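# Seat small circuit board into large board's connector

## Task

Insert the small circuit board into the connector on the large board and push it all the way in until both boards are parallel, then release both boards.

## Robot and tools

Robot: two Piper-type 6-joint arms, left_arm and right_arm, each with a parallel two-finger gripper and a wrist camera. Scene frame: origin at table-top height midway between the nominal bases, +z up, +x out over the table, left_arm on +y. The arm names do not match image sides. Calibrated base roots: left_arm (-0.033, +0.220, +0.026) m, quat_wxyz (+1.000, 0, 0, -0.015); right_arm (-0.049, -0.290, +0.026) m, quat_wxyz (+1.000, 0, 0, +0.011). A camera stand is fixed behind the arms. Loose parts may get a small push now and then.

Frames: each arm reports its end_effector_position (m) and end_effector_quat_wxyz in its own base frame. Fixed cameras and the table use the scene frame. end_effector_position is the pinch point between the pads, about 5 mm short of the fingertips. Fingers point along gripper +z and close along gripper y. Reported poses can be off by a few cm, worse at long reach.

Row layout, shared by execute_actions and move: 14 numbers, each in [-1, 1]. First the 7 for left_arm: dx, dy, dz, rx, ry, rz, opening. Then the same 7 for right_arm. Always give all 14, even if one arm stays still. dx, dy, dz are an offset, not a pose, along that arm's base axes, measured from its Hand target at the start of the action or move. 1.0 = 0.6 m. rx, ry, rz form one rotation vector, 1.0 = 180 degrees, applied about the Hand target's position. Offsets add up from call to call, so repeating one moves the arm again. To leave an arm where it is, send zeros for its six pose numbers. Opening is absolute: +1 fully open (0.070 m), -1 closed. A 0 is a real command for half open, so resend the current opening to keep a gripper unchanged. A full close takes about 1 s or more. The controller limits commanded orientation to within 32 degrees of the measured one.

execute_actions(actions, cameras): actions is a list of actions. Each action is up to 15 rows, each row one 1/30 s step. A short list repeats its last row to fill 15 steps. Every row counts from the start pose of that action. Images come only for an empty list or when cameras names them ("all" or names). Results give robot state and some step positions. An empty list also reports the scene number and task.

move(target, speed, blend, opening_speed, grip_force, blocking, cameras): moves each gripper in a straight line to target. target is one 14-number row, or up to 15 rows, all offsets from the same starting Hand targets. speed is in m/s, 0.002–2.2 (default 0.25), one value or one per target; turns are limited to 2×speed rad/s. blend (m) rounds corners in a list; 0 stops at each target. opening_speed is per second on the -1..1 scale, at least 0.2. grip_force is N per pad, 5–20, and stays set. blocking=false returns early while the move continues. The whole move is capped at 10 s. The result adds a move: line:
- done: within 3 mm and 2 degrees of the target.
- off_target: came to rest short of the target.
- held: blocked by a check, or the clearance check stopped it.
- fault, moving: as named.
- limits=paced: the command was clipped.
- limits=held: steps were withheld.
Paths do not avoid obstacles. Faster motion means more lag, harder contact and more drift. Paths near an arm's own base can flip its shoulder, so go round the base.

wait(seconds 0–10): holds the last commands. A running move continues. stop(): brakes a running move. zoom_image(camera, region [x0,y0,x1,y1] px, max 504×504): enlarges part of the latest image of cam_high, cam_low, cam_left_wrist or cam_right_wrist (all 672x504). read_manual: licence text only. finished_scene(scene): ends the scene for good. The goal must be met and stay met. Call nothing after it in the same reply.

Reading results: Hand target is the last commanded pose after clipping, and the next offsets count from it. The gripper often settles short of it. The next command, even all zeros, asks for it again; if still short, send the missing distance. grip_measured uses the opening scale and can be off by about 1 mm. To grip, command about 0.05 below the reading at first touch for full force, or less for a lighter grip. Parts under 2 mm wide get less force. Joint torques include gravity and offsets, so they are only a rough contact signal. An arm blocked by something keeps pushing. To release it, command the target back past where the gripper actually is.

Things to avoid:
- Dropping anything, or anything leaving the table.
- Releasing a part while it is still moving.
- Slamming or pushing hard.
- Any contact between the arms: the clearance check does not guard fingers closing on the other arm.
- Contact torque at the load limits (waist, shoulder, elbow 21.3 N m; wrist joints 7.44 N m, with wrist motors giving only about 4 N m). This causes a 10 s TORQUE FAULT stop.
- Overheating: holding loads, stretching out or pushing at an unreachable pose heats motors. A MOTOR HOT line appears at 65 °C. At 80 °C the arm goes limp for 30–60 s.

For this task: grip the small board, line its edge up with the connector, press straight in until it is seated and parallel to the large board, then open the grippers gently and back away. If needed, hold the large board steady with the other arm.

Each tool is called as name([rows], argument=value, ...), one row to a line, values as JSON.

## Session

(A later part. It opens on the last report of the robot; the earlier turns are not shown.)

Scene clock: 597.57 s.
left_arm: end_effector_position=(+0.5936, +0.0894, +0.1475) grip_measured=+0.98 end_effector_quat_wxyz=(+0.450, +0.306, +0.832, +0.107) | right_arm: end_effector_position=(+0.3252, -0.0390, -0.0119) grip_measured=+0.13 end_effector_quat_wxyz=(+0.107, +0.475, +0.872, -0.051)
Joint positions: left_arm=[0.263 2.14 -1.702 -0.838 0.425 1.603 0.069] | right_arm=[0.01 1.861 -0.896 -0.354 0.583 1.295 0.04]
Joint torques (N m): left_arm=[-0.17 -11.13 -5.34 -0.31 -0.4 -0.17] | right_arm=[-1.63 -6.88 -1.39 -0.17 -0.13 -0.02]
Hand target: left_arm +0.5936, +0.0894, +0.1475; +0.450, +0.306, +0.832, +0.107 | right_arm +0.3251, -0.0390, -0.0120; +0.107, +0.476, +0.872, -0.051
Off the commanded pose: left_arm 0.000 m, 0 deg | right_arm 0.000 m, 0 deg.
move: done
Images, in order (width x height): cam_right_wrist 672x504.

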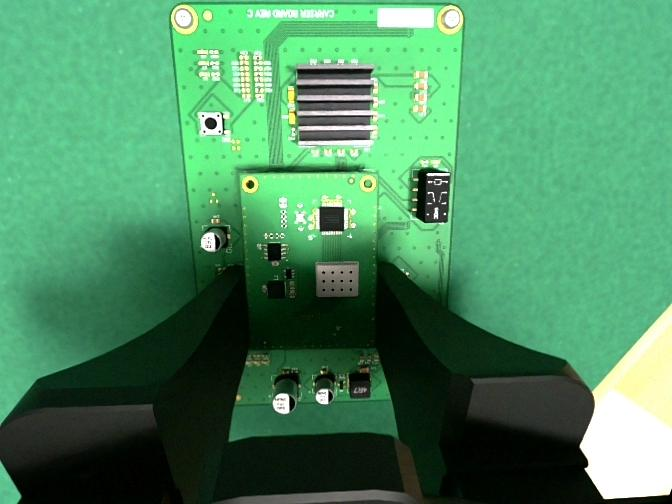

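zoom_image(camera="cam_right_wrist", region=[190, 150, 450, 410])

move(target=[0,0,0,0,0,0,1,-0.0008,-0.0004,-0.0033,0,0,0,-0.4], speed=0.02, cameras=["cam_right_wrist"])

zoom_image(camera="cam_right_wrist", region=[190, 150, 450, 410])

Scaled by 1.938 from the camera's 672x504 image, which has a finer 960x720 frame.

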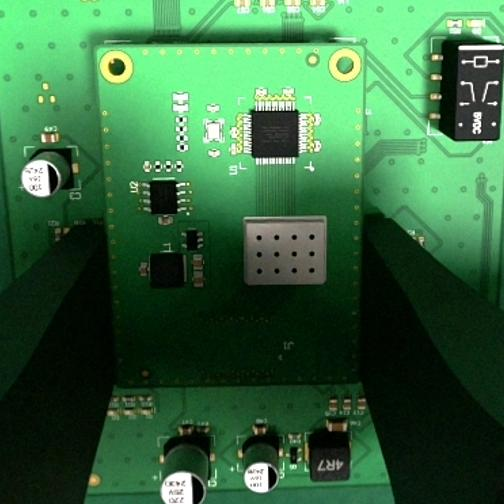

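Scene clock: 603.00 s.
left_arm: end_effector_position=(+0.5936, +0.0894, +0.1475) grip_measured=+0.98 end_effector_quat_wxyz=(+0.450, +0.306, +0.832, +0.107) | right_arm: end_effector_position=(+0.3251, -0.0390, -0.0125) grip_measured=+0.13 end_effector_quat_wxyz=(+0.108, +0.476, +0.872, -0.050)
Joint positions: left_arm=[0.263 2.14 -1.702 -0.838 0.425 1.603 0.069] | right_arm=[0.01 1.861 -0.892 -0.358 0.578 1.3 0.04]
Joint torques (N m): left_arm=[-0.17 -11.13 -5.31 -0.31 -0.41 -0.17] | right_arm=[-2.75 0.39 0.39 -0.44 -1.27 -0.04]
Hand target: left_arm +0.5936, +0.0894, +0.1475; +0.450, +0.306, +0.832, +0.107 | right_arm +0.3246, -0.0392, -0.0140; +0.107, +0.476, +0.872, -0.051
Off the commanded pose: left_arm 0.000 m, 0 deg | right_arm 0.002 m, 0 deg.
move: done
Images, in order (width x height): cam_right_wrist 672x504.

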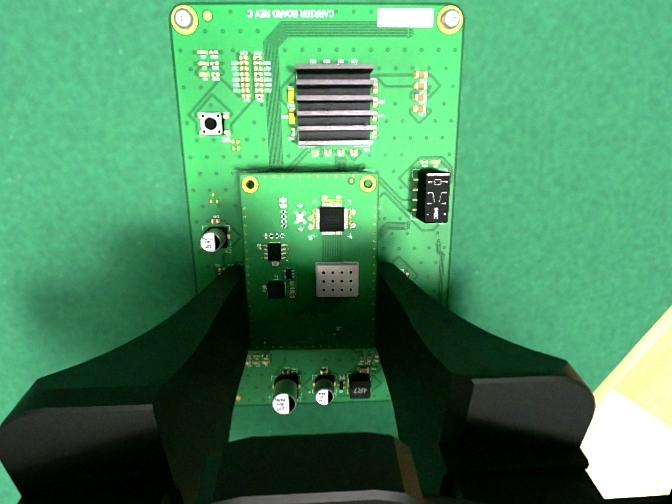

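Scaled by 1.938 from the camera's 672x504 image, which has a finer 960x720 frame.

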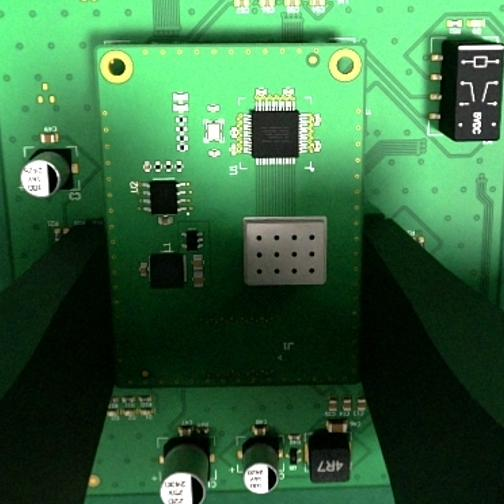

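move([
  [0,0,0,0,0,0,1,0.0005,0.0002,0.0022,0,0,0,-0.4],
  [0,0,0,0,0,0,1,0.0005,0.0002,0.0022,0,0,0,0.35],
], opening_speed=0.4, speed=0.02, cameras=["cam_right_wrist"])

move(target=[0,0,0,0,0,0,1,0,0,0.06,0,0,0,0.35], speed=0.05, cameras=["cam_right_wrist"])

move(target=[0,0,0,0,0,0,1,0,0,0,0.0361,0.0210,0,-1], speed=0.2, cameras=["cam_right_wrist"])

Scene clock: 616.20 s.
left_arm: end_effector_position=(+0.5936, +0.0894, +0.1475) grip_measured=+0.98 end_effector_quat_wxyz=(+0.450, +0.306, +0.832, +0.107) | right_arm: end_effector_position=(+0.3260, -0.0393, -0.0124) grip_measured=+0.35 end_effector_quat_wxyz=(+0.108, +0.475, +0.872, -0.050)
Joint positions: left_arm=[0.263 2.14 -1.702 -0.838 0.425 1.603 0.069] | right_arm=[0.01 1.862 -0.895 -0.357 0.578 1.297 0.047]
Joint torques (N m): left_arm=[-0.18 -11.13 -5.32 -0.31 -0.4 -0.17] | right_arm=[-2.74 0.23 3.31 0.55 1.14 -0.08]
Hand target: left_arm +0.5936, +0.0894, +0.1475; +0.450, +0.306, +0.832, +0.107 | right_arm +0.3249, -0.0391, -0.0127; +0.106, +0.476, +0.872, -0.051
Off the commanded pose: left_arm 0.000 m, 0 deg | right_arm 0.001 m, 0 deg.
move: done
Images, in order (width x height): cam_right_wrist 672x504.

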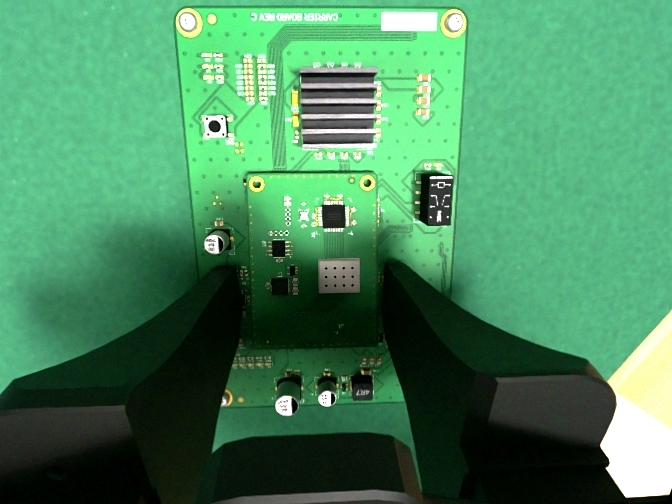

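Scene clock: 617.20 s.
left_arm: end_effector_position=(+0.5936, +0.0894, +0.1475) grip_measured=+0.98 end_effector_quat_wxyz=(+0.450, +0.306, +0.832, +0.107) | right_arm: end_effector_position=(+0.3250, -0.0392, +0.0236) grip_measured=+0.35 end_effector_quat_wxyz=(+0.107, +0.476, +0.872, -0.050)
Joint positions: left_arm=[0.263 2.14 -1.702 -0.838 0.425 1.603 0.069] | right_arm=[0.01 1.772 -0.946 -0.296 0.714 1.221 0.047]
Joint torques (N m): left_arm=[-0.15 -11.15 -5.32 -0.31 -0.4 -0.17] | right_arm=[0.05 -7.28 -2.28 -0.11 -0.19 0]
Hand target: left_arm +0.5936, +0.0894, +0.1475; +0.450, +0.306, +0.832, +0.107 | right_arm +0.3249, -0.0391, +0.0233; +0.107, +0.476, +0.872, -0.051
Off the commanded pose: left_arm 0.000 m, 0 deg | right_arm 0.000 m, 0 deg.
move: done
Images, in order (width x height): cam_right_wrist 672x504.

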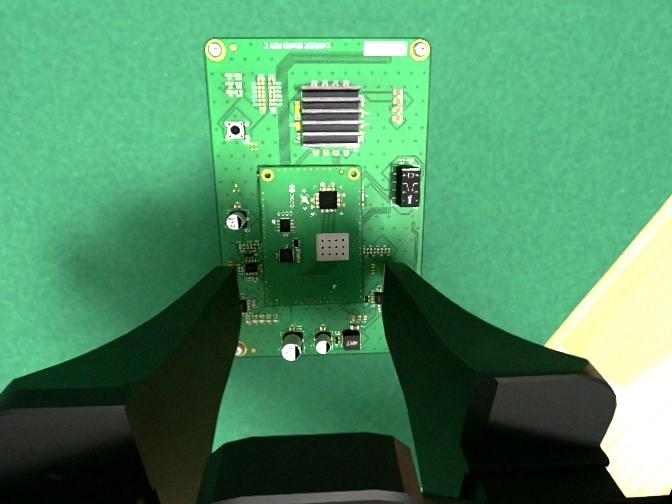

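Scene clock: 618.10 s.
left_arm: end_effector_position=(+0.5936, +0.0894, +0.1475) grip_measured=+0.98 end_effector_quat_wxyz=(+0.450, +0.306, +0.832, +0.107) | right_arm: end_effector_position=(+0.3251, -0.0393, +0.0235) grip_measured=-1.00 end_effector_quat_wxyz=(+0.051, +0.479, +0.876, -0.017)
Joint positions: left_arm=[0.263 2.14 -1.702 -0.838 0.425 1.603 0.069] | right_arm=[-0.071 1.807 -1.021 -0.101 0.796 0.998 0]
Joint torques (N m): left_arm=[-0.15 -11.13 -5.29 -0.31 -0.41 -0.17] | right_arm=[-0.35 -7.44 -1.87 -0.16 -0.17 0]
Hand target: left_arm +0.5936, +0.0894, +0.1475; +0.450, +0.306, +0.832, +0.107 | right_arm +0.3249, -0.0391, +0.0233; +0.051, +0.479, +0.876, -0.017
Off the commanded pose: left_arm 0.000 m, 0 deg | right_arm 0.000 m, 0 deg.
move: done
Images, in order (width x height): cam_right_wrist 672x504.

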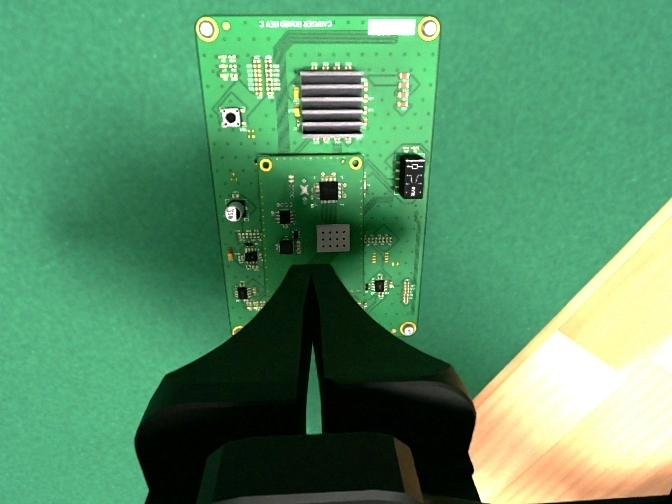

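move([
  [0,0,0,0,0,0,1,-0.0051,0.0086,0,0.0298,0.0174,0,-1],
  [0,0,0,0,0,0,1,-0.0051,0.0086,-0.0497,0.0298,0.0174,0,-1],
], speed=[0.1,0.05], cameras=["cam_right_wrist"])

zoom_image(camera="cam_right_wrist", region=[190, 150, 450, 410])

move(target=[0,0,0,0,0,0,1,0,0,-0.0083,0,0,0,-1], speed=0.02, cameras=["cam_right_wrist"])

zoom_image(camera="cam_right_wrist", region=[190, 150, 450, 410])

Scene clock: 639.27 s.
left_arm: end_effector_position=(+0.5936, +0.0894, +0.1475) grip_measured=+0.98 end_effector_quat_wxyz=(+0.450, +0.306, +0.832, +0.107) | right_arm: end_effector_position=(+0.3220, -0.0340, -0.0051) grip_measured=-1.00 end_effector_quat_wxyz=(+0.005, +0.480, +0.877, +0.011)
Joint positions: left_arm=[0.263 2.14 -1.702 -0.838 0.425 1.603 0.069] | right_arm=[-0.117 1.897 -1.025 0.025 0.769 0.867 0]
Joint torques (N m): left_arm=[-0.14 -11.14 -5.29 -0.31 -0.4 -0.17] | right_arm=[-0.32 -2.8 -0.99 0.16 -1.36 -0.2]
Hand target: left_arm +0.5936, +0.0894, +0.1475; +0.450, +0.306, +0.832, +0.107 | right_arm +0.3218, -0.0339, -0.0065; +0.004, +0.480, +0.877, +0.011
Off the commanded pose: left_arm 0.000 m, 0 deg | right_arm 0.001 m, 0 deg.
move: done
Images, in order (width x height): cam_right_wrist 672x504.

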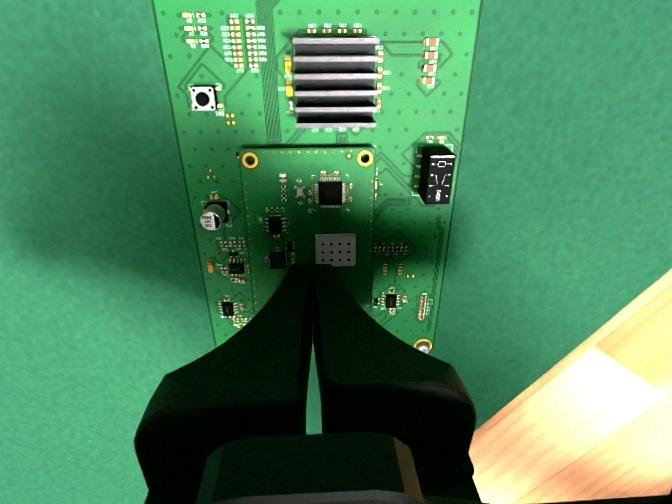

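Scaled by 1.938 from the camera's 672x504 image, which has a finer 960x720 frame.

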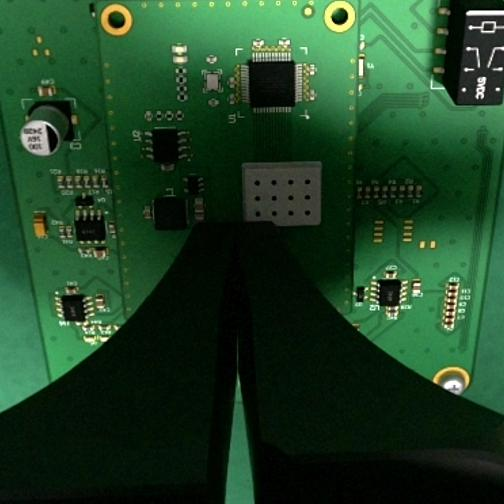

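Scene clock: 640.13 s.
left_arm: end_effector_position=(+0.5936, +0.0894, +0.1475) grip_measured=+0.98 end_effector_quat_wxyz=(+0.450, +0.306, +0.832, +0.107) | right_arm: end_effector_position=(+0.3219, -0.0341, -0.0061) grip_measured=-1.00 end_effector_quat_wxyz=(+0.007, +0.480, +0.877, +0.012)
Joint positions: left_arm=[0.263 2.14 -1.702 -0.838 0.425 1.603 0.069] | right_arm=[-0.117 1.896 -1.019 0.025 0.759 0.866 0]
Joint torques (N m): left_arm=[-0.13 -11.17 -5.36 -0.31 -0.4 -0.17] | right_arm=[0.09 10.92 1.9 0.12 -4.56 -0.24]
Hand target: left_arm +0.5936, +0.0894, +0.1475; +0.450, +0.306, +0.832, +0.107 | right_arm +0.3218, -0.0340, -0.0115; +0.004, +0.480, +0.877, +0.011
Off the commanded pose: left_arm 0.000 m, 0 deg | right_arm 0.005 m, 0 deg.
move: off_target (right_arm)
Images, in order (width x height): cam_right_wrist 672x504.

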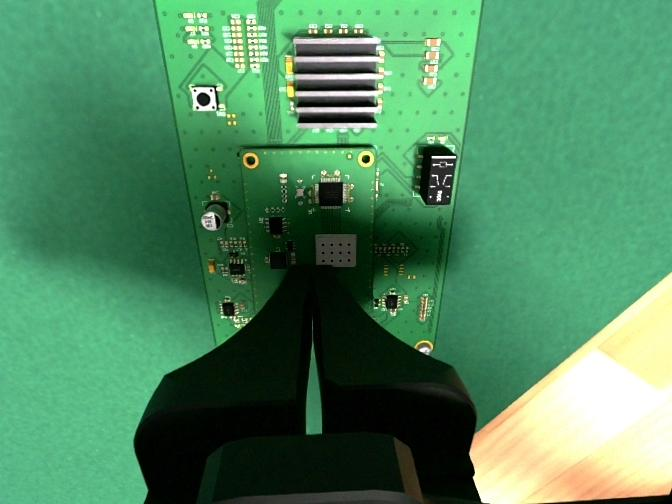

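Scaled by 1.938 from the camera's 672x504 image, which has a finer 960x720 frame.

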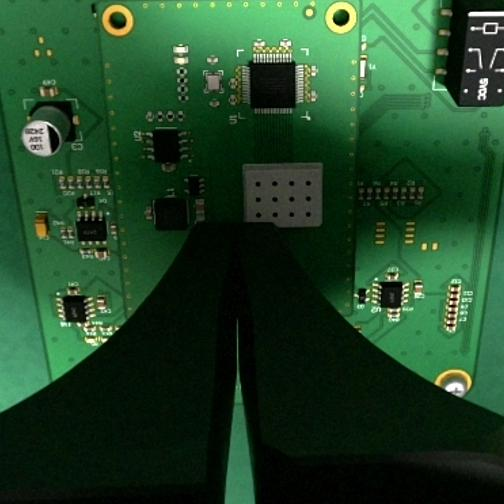

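move([
  [0,0,0,0,0,0,1,0,0,0.01,0,0,0,-1],
  [0,0,0,0,0,0,1,-0.003,0.0053,0.01,0,0,0,-1],
  [0,0,0,0,0,0,1,-0.003,0.0053,0.0015,0,0,0,-1],
], speed=0.03, cameras=["cam_right_wrist"])

zoom_image(camera="cam_right_wrist", region=[190, 120, 450, 380])

Scene clock: 647.90 s.
left_arm: end_effector_position=(+0.5936, +0.0894, +0.1475) grip_measured=+0.98 end_effector_quat_wxyz=(+0.450, +0.306, +0.832, +0.107) | right_arm: end_effector_position=(+0.3219, -0.0304, -0.0071) grip_measured=-1.00 end_effector_quat_wxyz=(+0.009, +0.480, +0.877, +0.014)
Joint positions: left_arm=[0.263 2.14 -1.702 -0.838 0.425 1.603 0.069] | right_arm=[-0.107 1.894 -1.01 0.027 0.747 0.875 0]
Joint torques (N m): left_arm=[-0.13 -11.15 -5.33 -0.31 -0.4 -0.16] | right_arm=[1.42 8.8 4 0.43 -2 -0.23]
Hand target: left_arm +0.5936, +0.0894, +0.1475; +0.450, +0.306, +0.832, +0.107 | right_arm +0.3200, -0.0308, -0.0106; +0.004, +0.480, +0.877, +0.011
Off the commanded pose: left_arm 0.000 m, 0 deg | right_arm 0.004 m, 1 deg.
move: off_target (right_arm)
Images, in order (width x height): cam_right_wrist 672x504.

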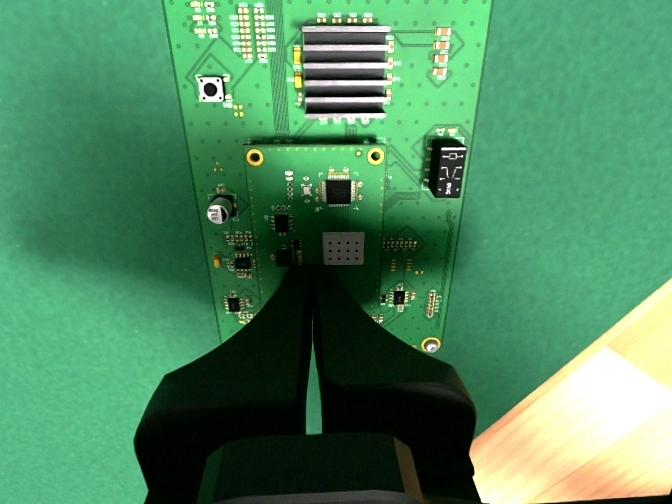

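Scaled by 1.938 from the camera's 672x504 image, which has a finer 960x720 frame.

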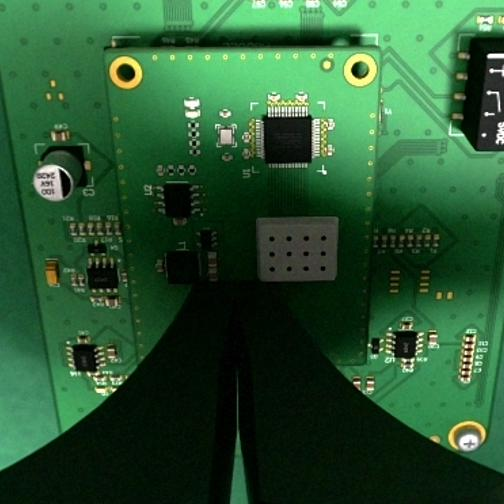

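move(target=[0,0,0,0,0,0,1,0,0,0.06,0,0,0,-1], speed=0.06, cameras=["cam_right_wrist","cam_low","cam_high"])

zoom_image(camera="cam_right_wrist", region=[210, 120, 430, 340])

Scene clock: 666.17 s.
left_arm: end_effector_position=(+0.5936, +0.0894, +0.1475) grip_measured=+0.98 end_effector_quat_wxyz=(+0.450, +0.306, +0.832, +0.107) | right_arm: end_effector_position=(+0.3193, -0.0308, +0.0250) grip_measured=-1.00 end_effector_quat_wxyz=(+0.003, +0.480, +0.877, +0.011)
Joint positions: left_arm=[0.263 2.14 -1.702 -0.838 0.425 1.603 0.069] | right_arm=[-0.108 1.826 -1.062 0.023 0.881 0.879 0]
Joint torques (N m): left_arm=[-0.15 -11.13 -5.34 -0.3 -0.4 -0.16] | right_arm=[0.05 -8.58 -2.74 0.13 -0.1 0]
Hand target: left_arm +0.5936, +0.0894, +0.1475; +0.450, +0.306, +0.832, +0.107 | right_arm +0.3200, -0.0308, +0.0254; +0.004, +0.480, +0.877, +0.011
Off the commanded pose: left_arm 0.000 m, 0 deg | right_arm 0.001 m, 0 deg.
move: done
Images, in order (width x height): cam_high 672x504, cam_low 672x504, cam_right_wrist 672x504.

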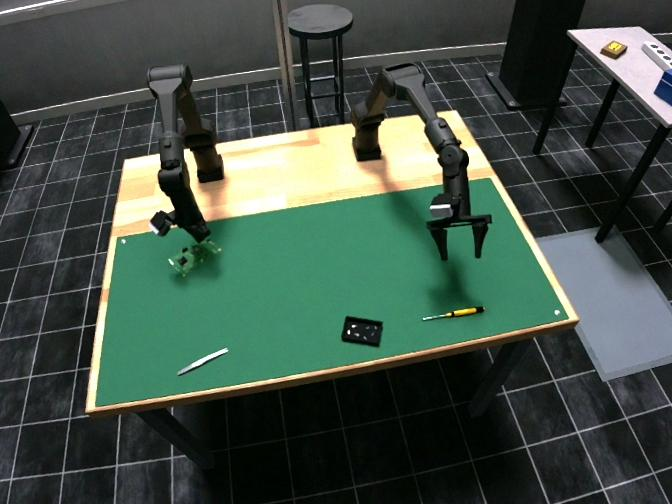

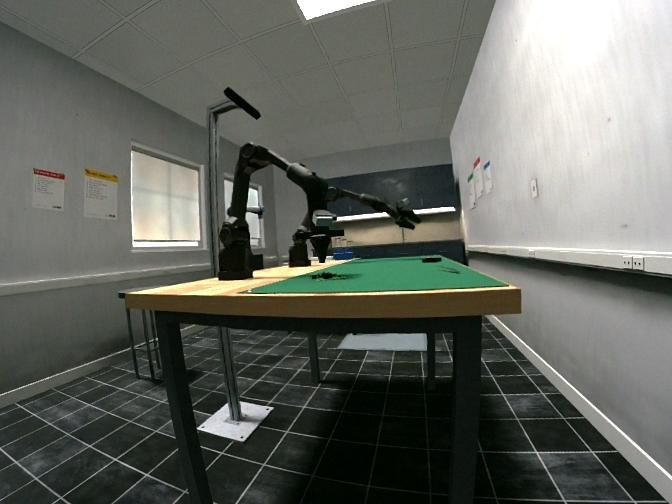

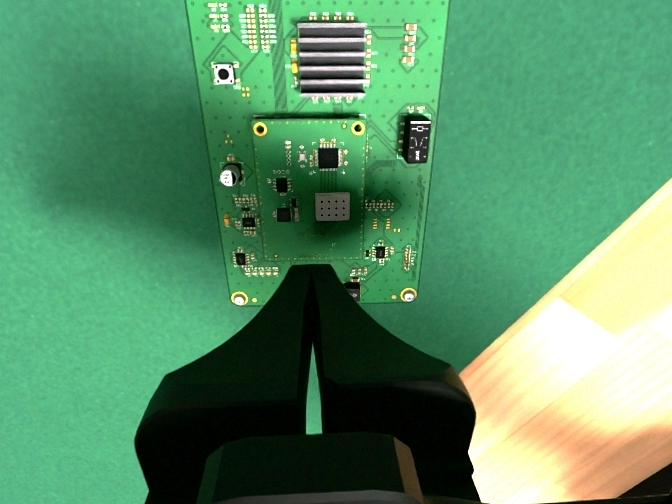

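Scaled by 2.291 from the camera's 672x504 image, which has a finer 960x720 frame.

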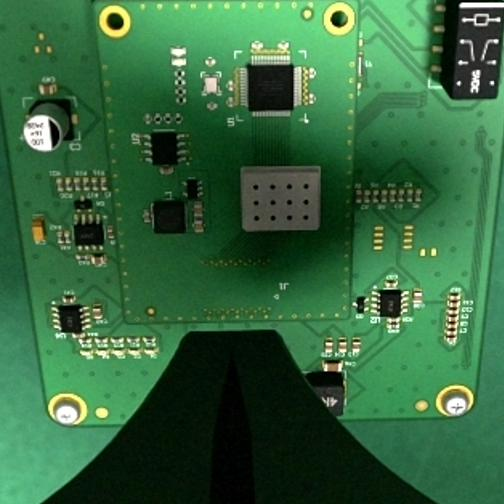

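move([
  [0,0,0,0,0,0,1,0,0,-0.05,0,0,0,-1],
  [0,0,0,0,0,0,1,-0.0003,0,-0.0602,0,0,0,-1],
  [0,0,0,0,0,0,1,-0.0003,0,-0.0602,0.024,0.014,0,-1],
  [0,0,0,0,0,0,1,-0.0003,0,-0.0602,-0.024,-0.014,0,-1],
  [0,0,0,0,0,0,1,-0.0003,0,-0.0605,0,0,0,-1],
], speed=[0.08,0.015,0.03,0.03,0.03], blend=[0,0,0.01,0.01,0], cameras=["cam_right_wrist"])

zoom_image(camera="cam_right_wrist", region=[190, 120, 450, 380])

Scene clock: 689.40 s.
left_arm: end_effector_position=(+0.5936, +0.0894, +0.1475) grip_measured=+0.98 end_effector_quat_wxyz=(+0.450, +0.306, +0.832, +0.107) | right_arm: end_effector_position=(+0.3214, -0.0309, -0.0069) grip_measured=-1.00 end_effector_quat_wxyz=(+0.010, +0.480, +0.877, +0.014)
Joint positions: left_arm=[0.263 2.14 -1.702 -0.838 0.425 1.603 0.069] | right_arm=[-0.108 1.892 -1.007 0.027 0.745 0.874 0]
Joint torques (N m): left_arm=[-0.16 -11.1 -5.3 -0.31 -0.4 -0.17] | right_arm=[-5.69 9.44 6.41 -2.08 1 -0.04]
Hand target: left_arm +0.5936, +0.0894, +0.1475; +0.450, +0.306, +0.832, +0.107 | right_arm +0.3198, -0.0308, -0.0109; +0.004, +0.480, +0.877, +0.011
Off the commanded pose: left_arm 0.000 m, 0 deg | right_arm 0.004 m, 1 deg.
move: off_target (right_arm)
Images, in order (width x height): cam_right_wrist 672x504.

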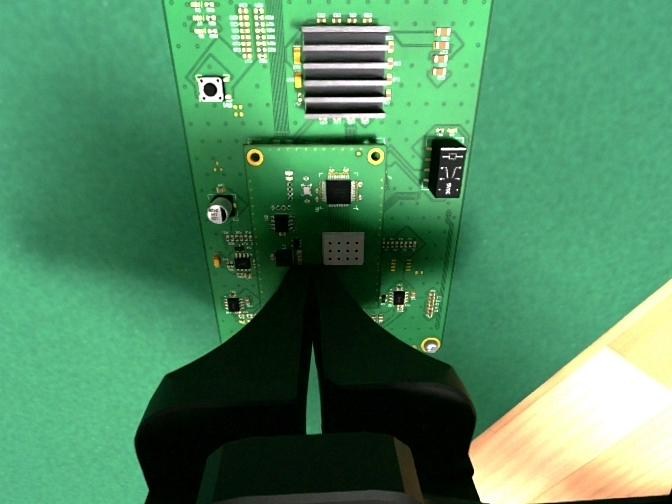

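Scaled by 1.938 from the camera's 672x504 image, which has a finer 960x720 frame.

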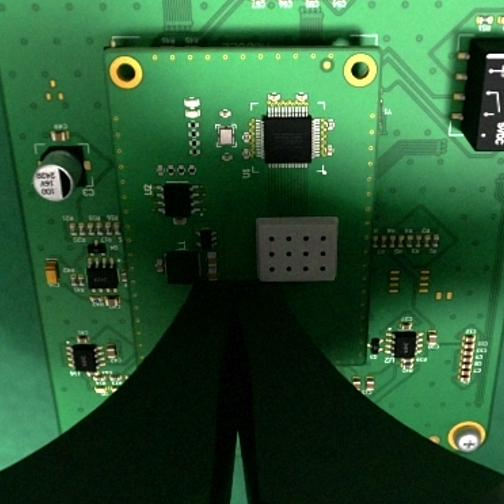

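move(target=[0,0,0,0,0,0,1,0,0,0.15,0,0,0,-1], speed=0.15)

finished_scene(scene=2)

Scene clock: 693.53 s.
left_arm: end_effector_position=(+0.5936, +0.0894, +0.1475) grip_measured=+0.98 end_effector_quat_wxyz=(+0.450, +0.306, +0.832, +0.107) | right_arm: end_effector_position=(+0.3199, -0.0308, +0.0795) grip_measured=-1.00 end_effector_quat_wxyz=(+0.005, +0.480, +0.877, +0.011)
Joint positions: left_arm=[0.263 2.14 -1.702 -0.838 0.425 1.603 0.069] | right_arm=[-0.108 1.735 -1.177 0.02 1.083 0.884 0]
Joint torques (N m): left_arm=[-0.15 -11.13 -5.31 -0.31 -0.4 -0.17] | right_arm=[0.01 -6.68 -2.24 -0.08 -0.14 -0.01]
Hand target: left_arm +0.5936, +0.0894, +0.1475; +0.450, +0.306, +0.832, +0.107 | right_arm +0.3199, -0.0308, +0.0791; +0.004, +0.480, +0.877, +0.011
Off the commanded pose: left_arm 0.000 m, 0 deg | right_arm 0.000 m, 0 deg.
move: done

The scene is finished: the task was done.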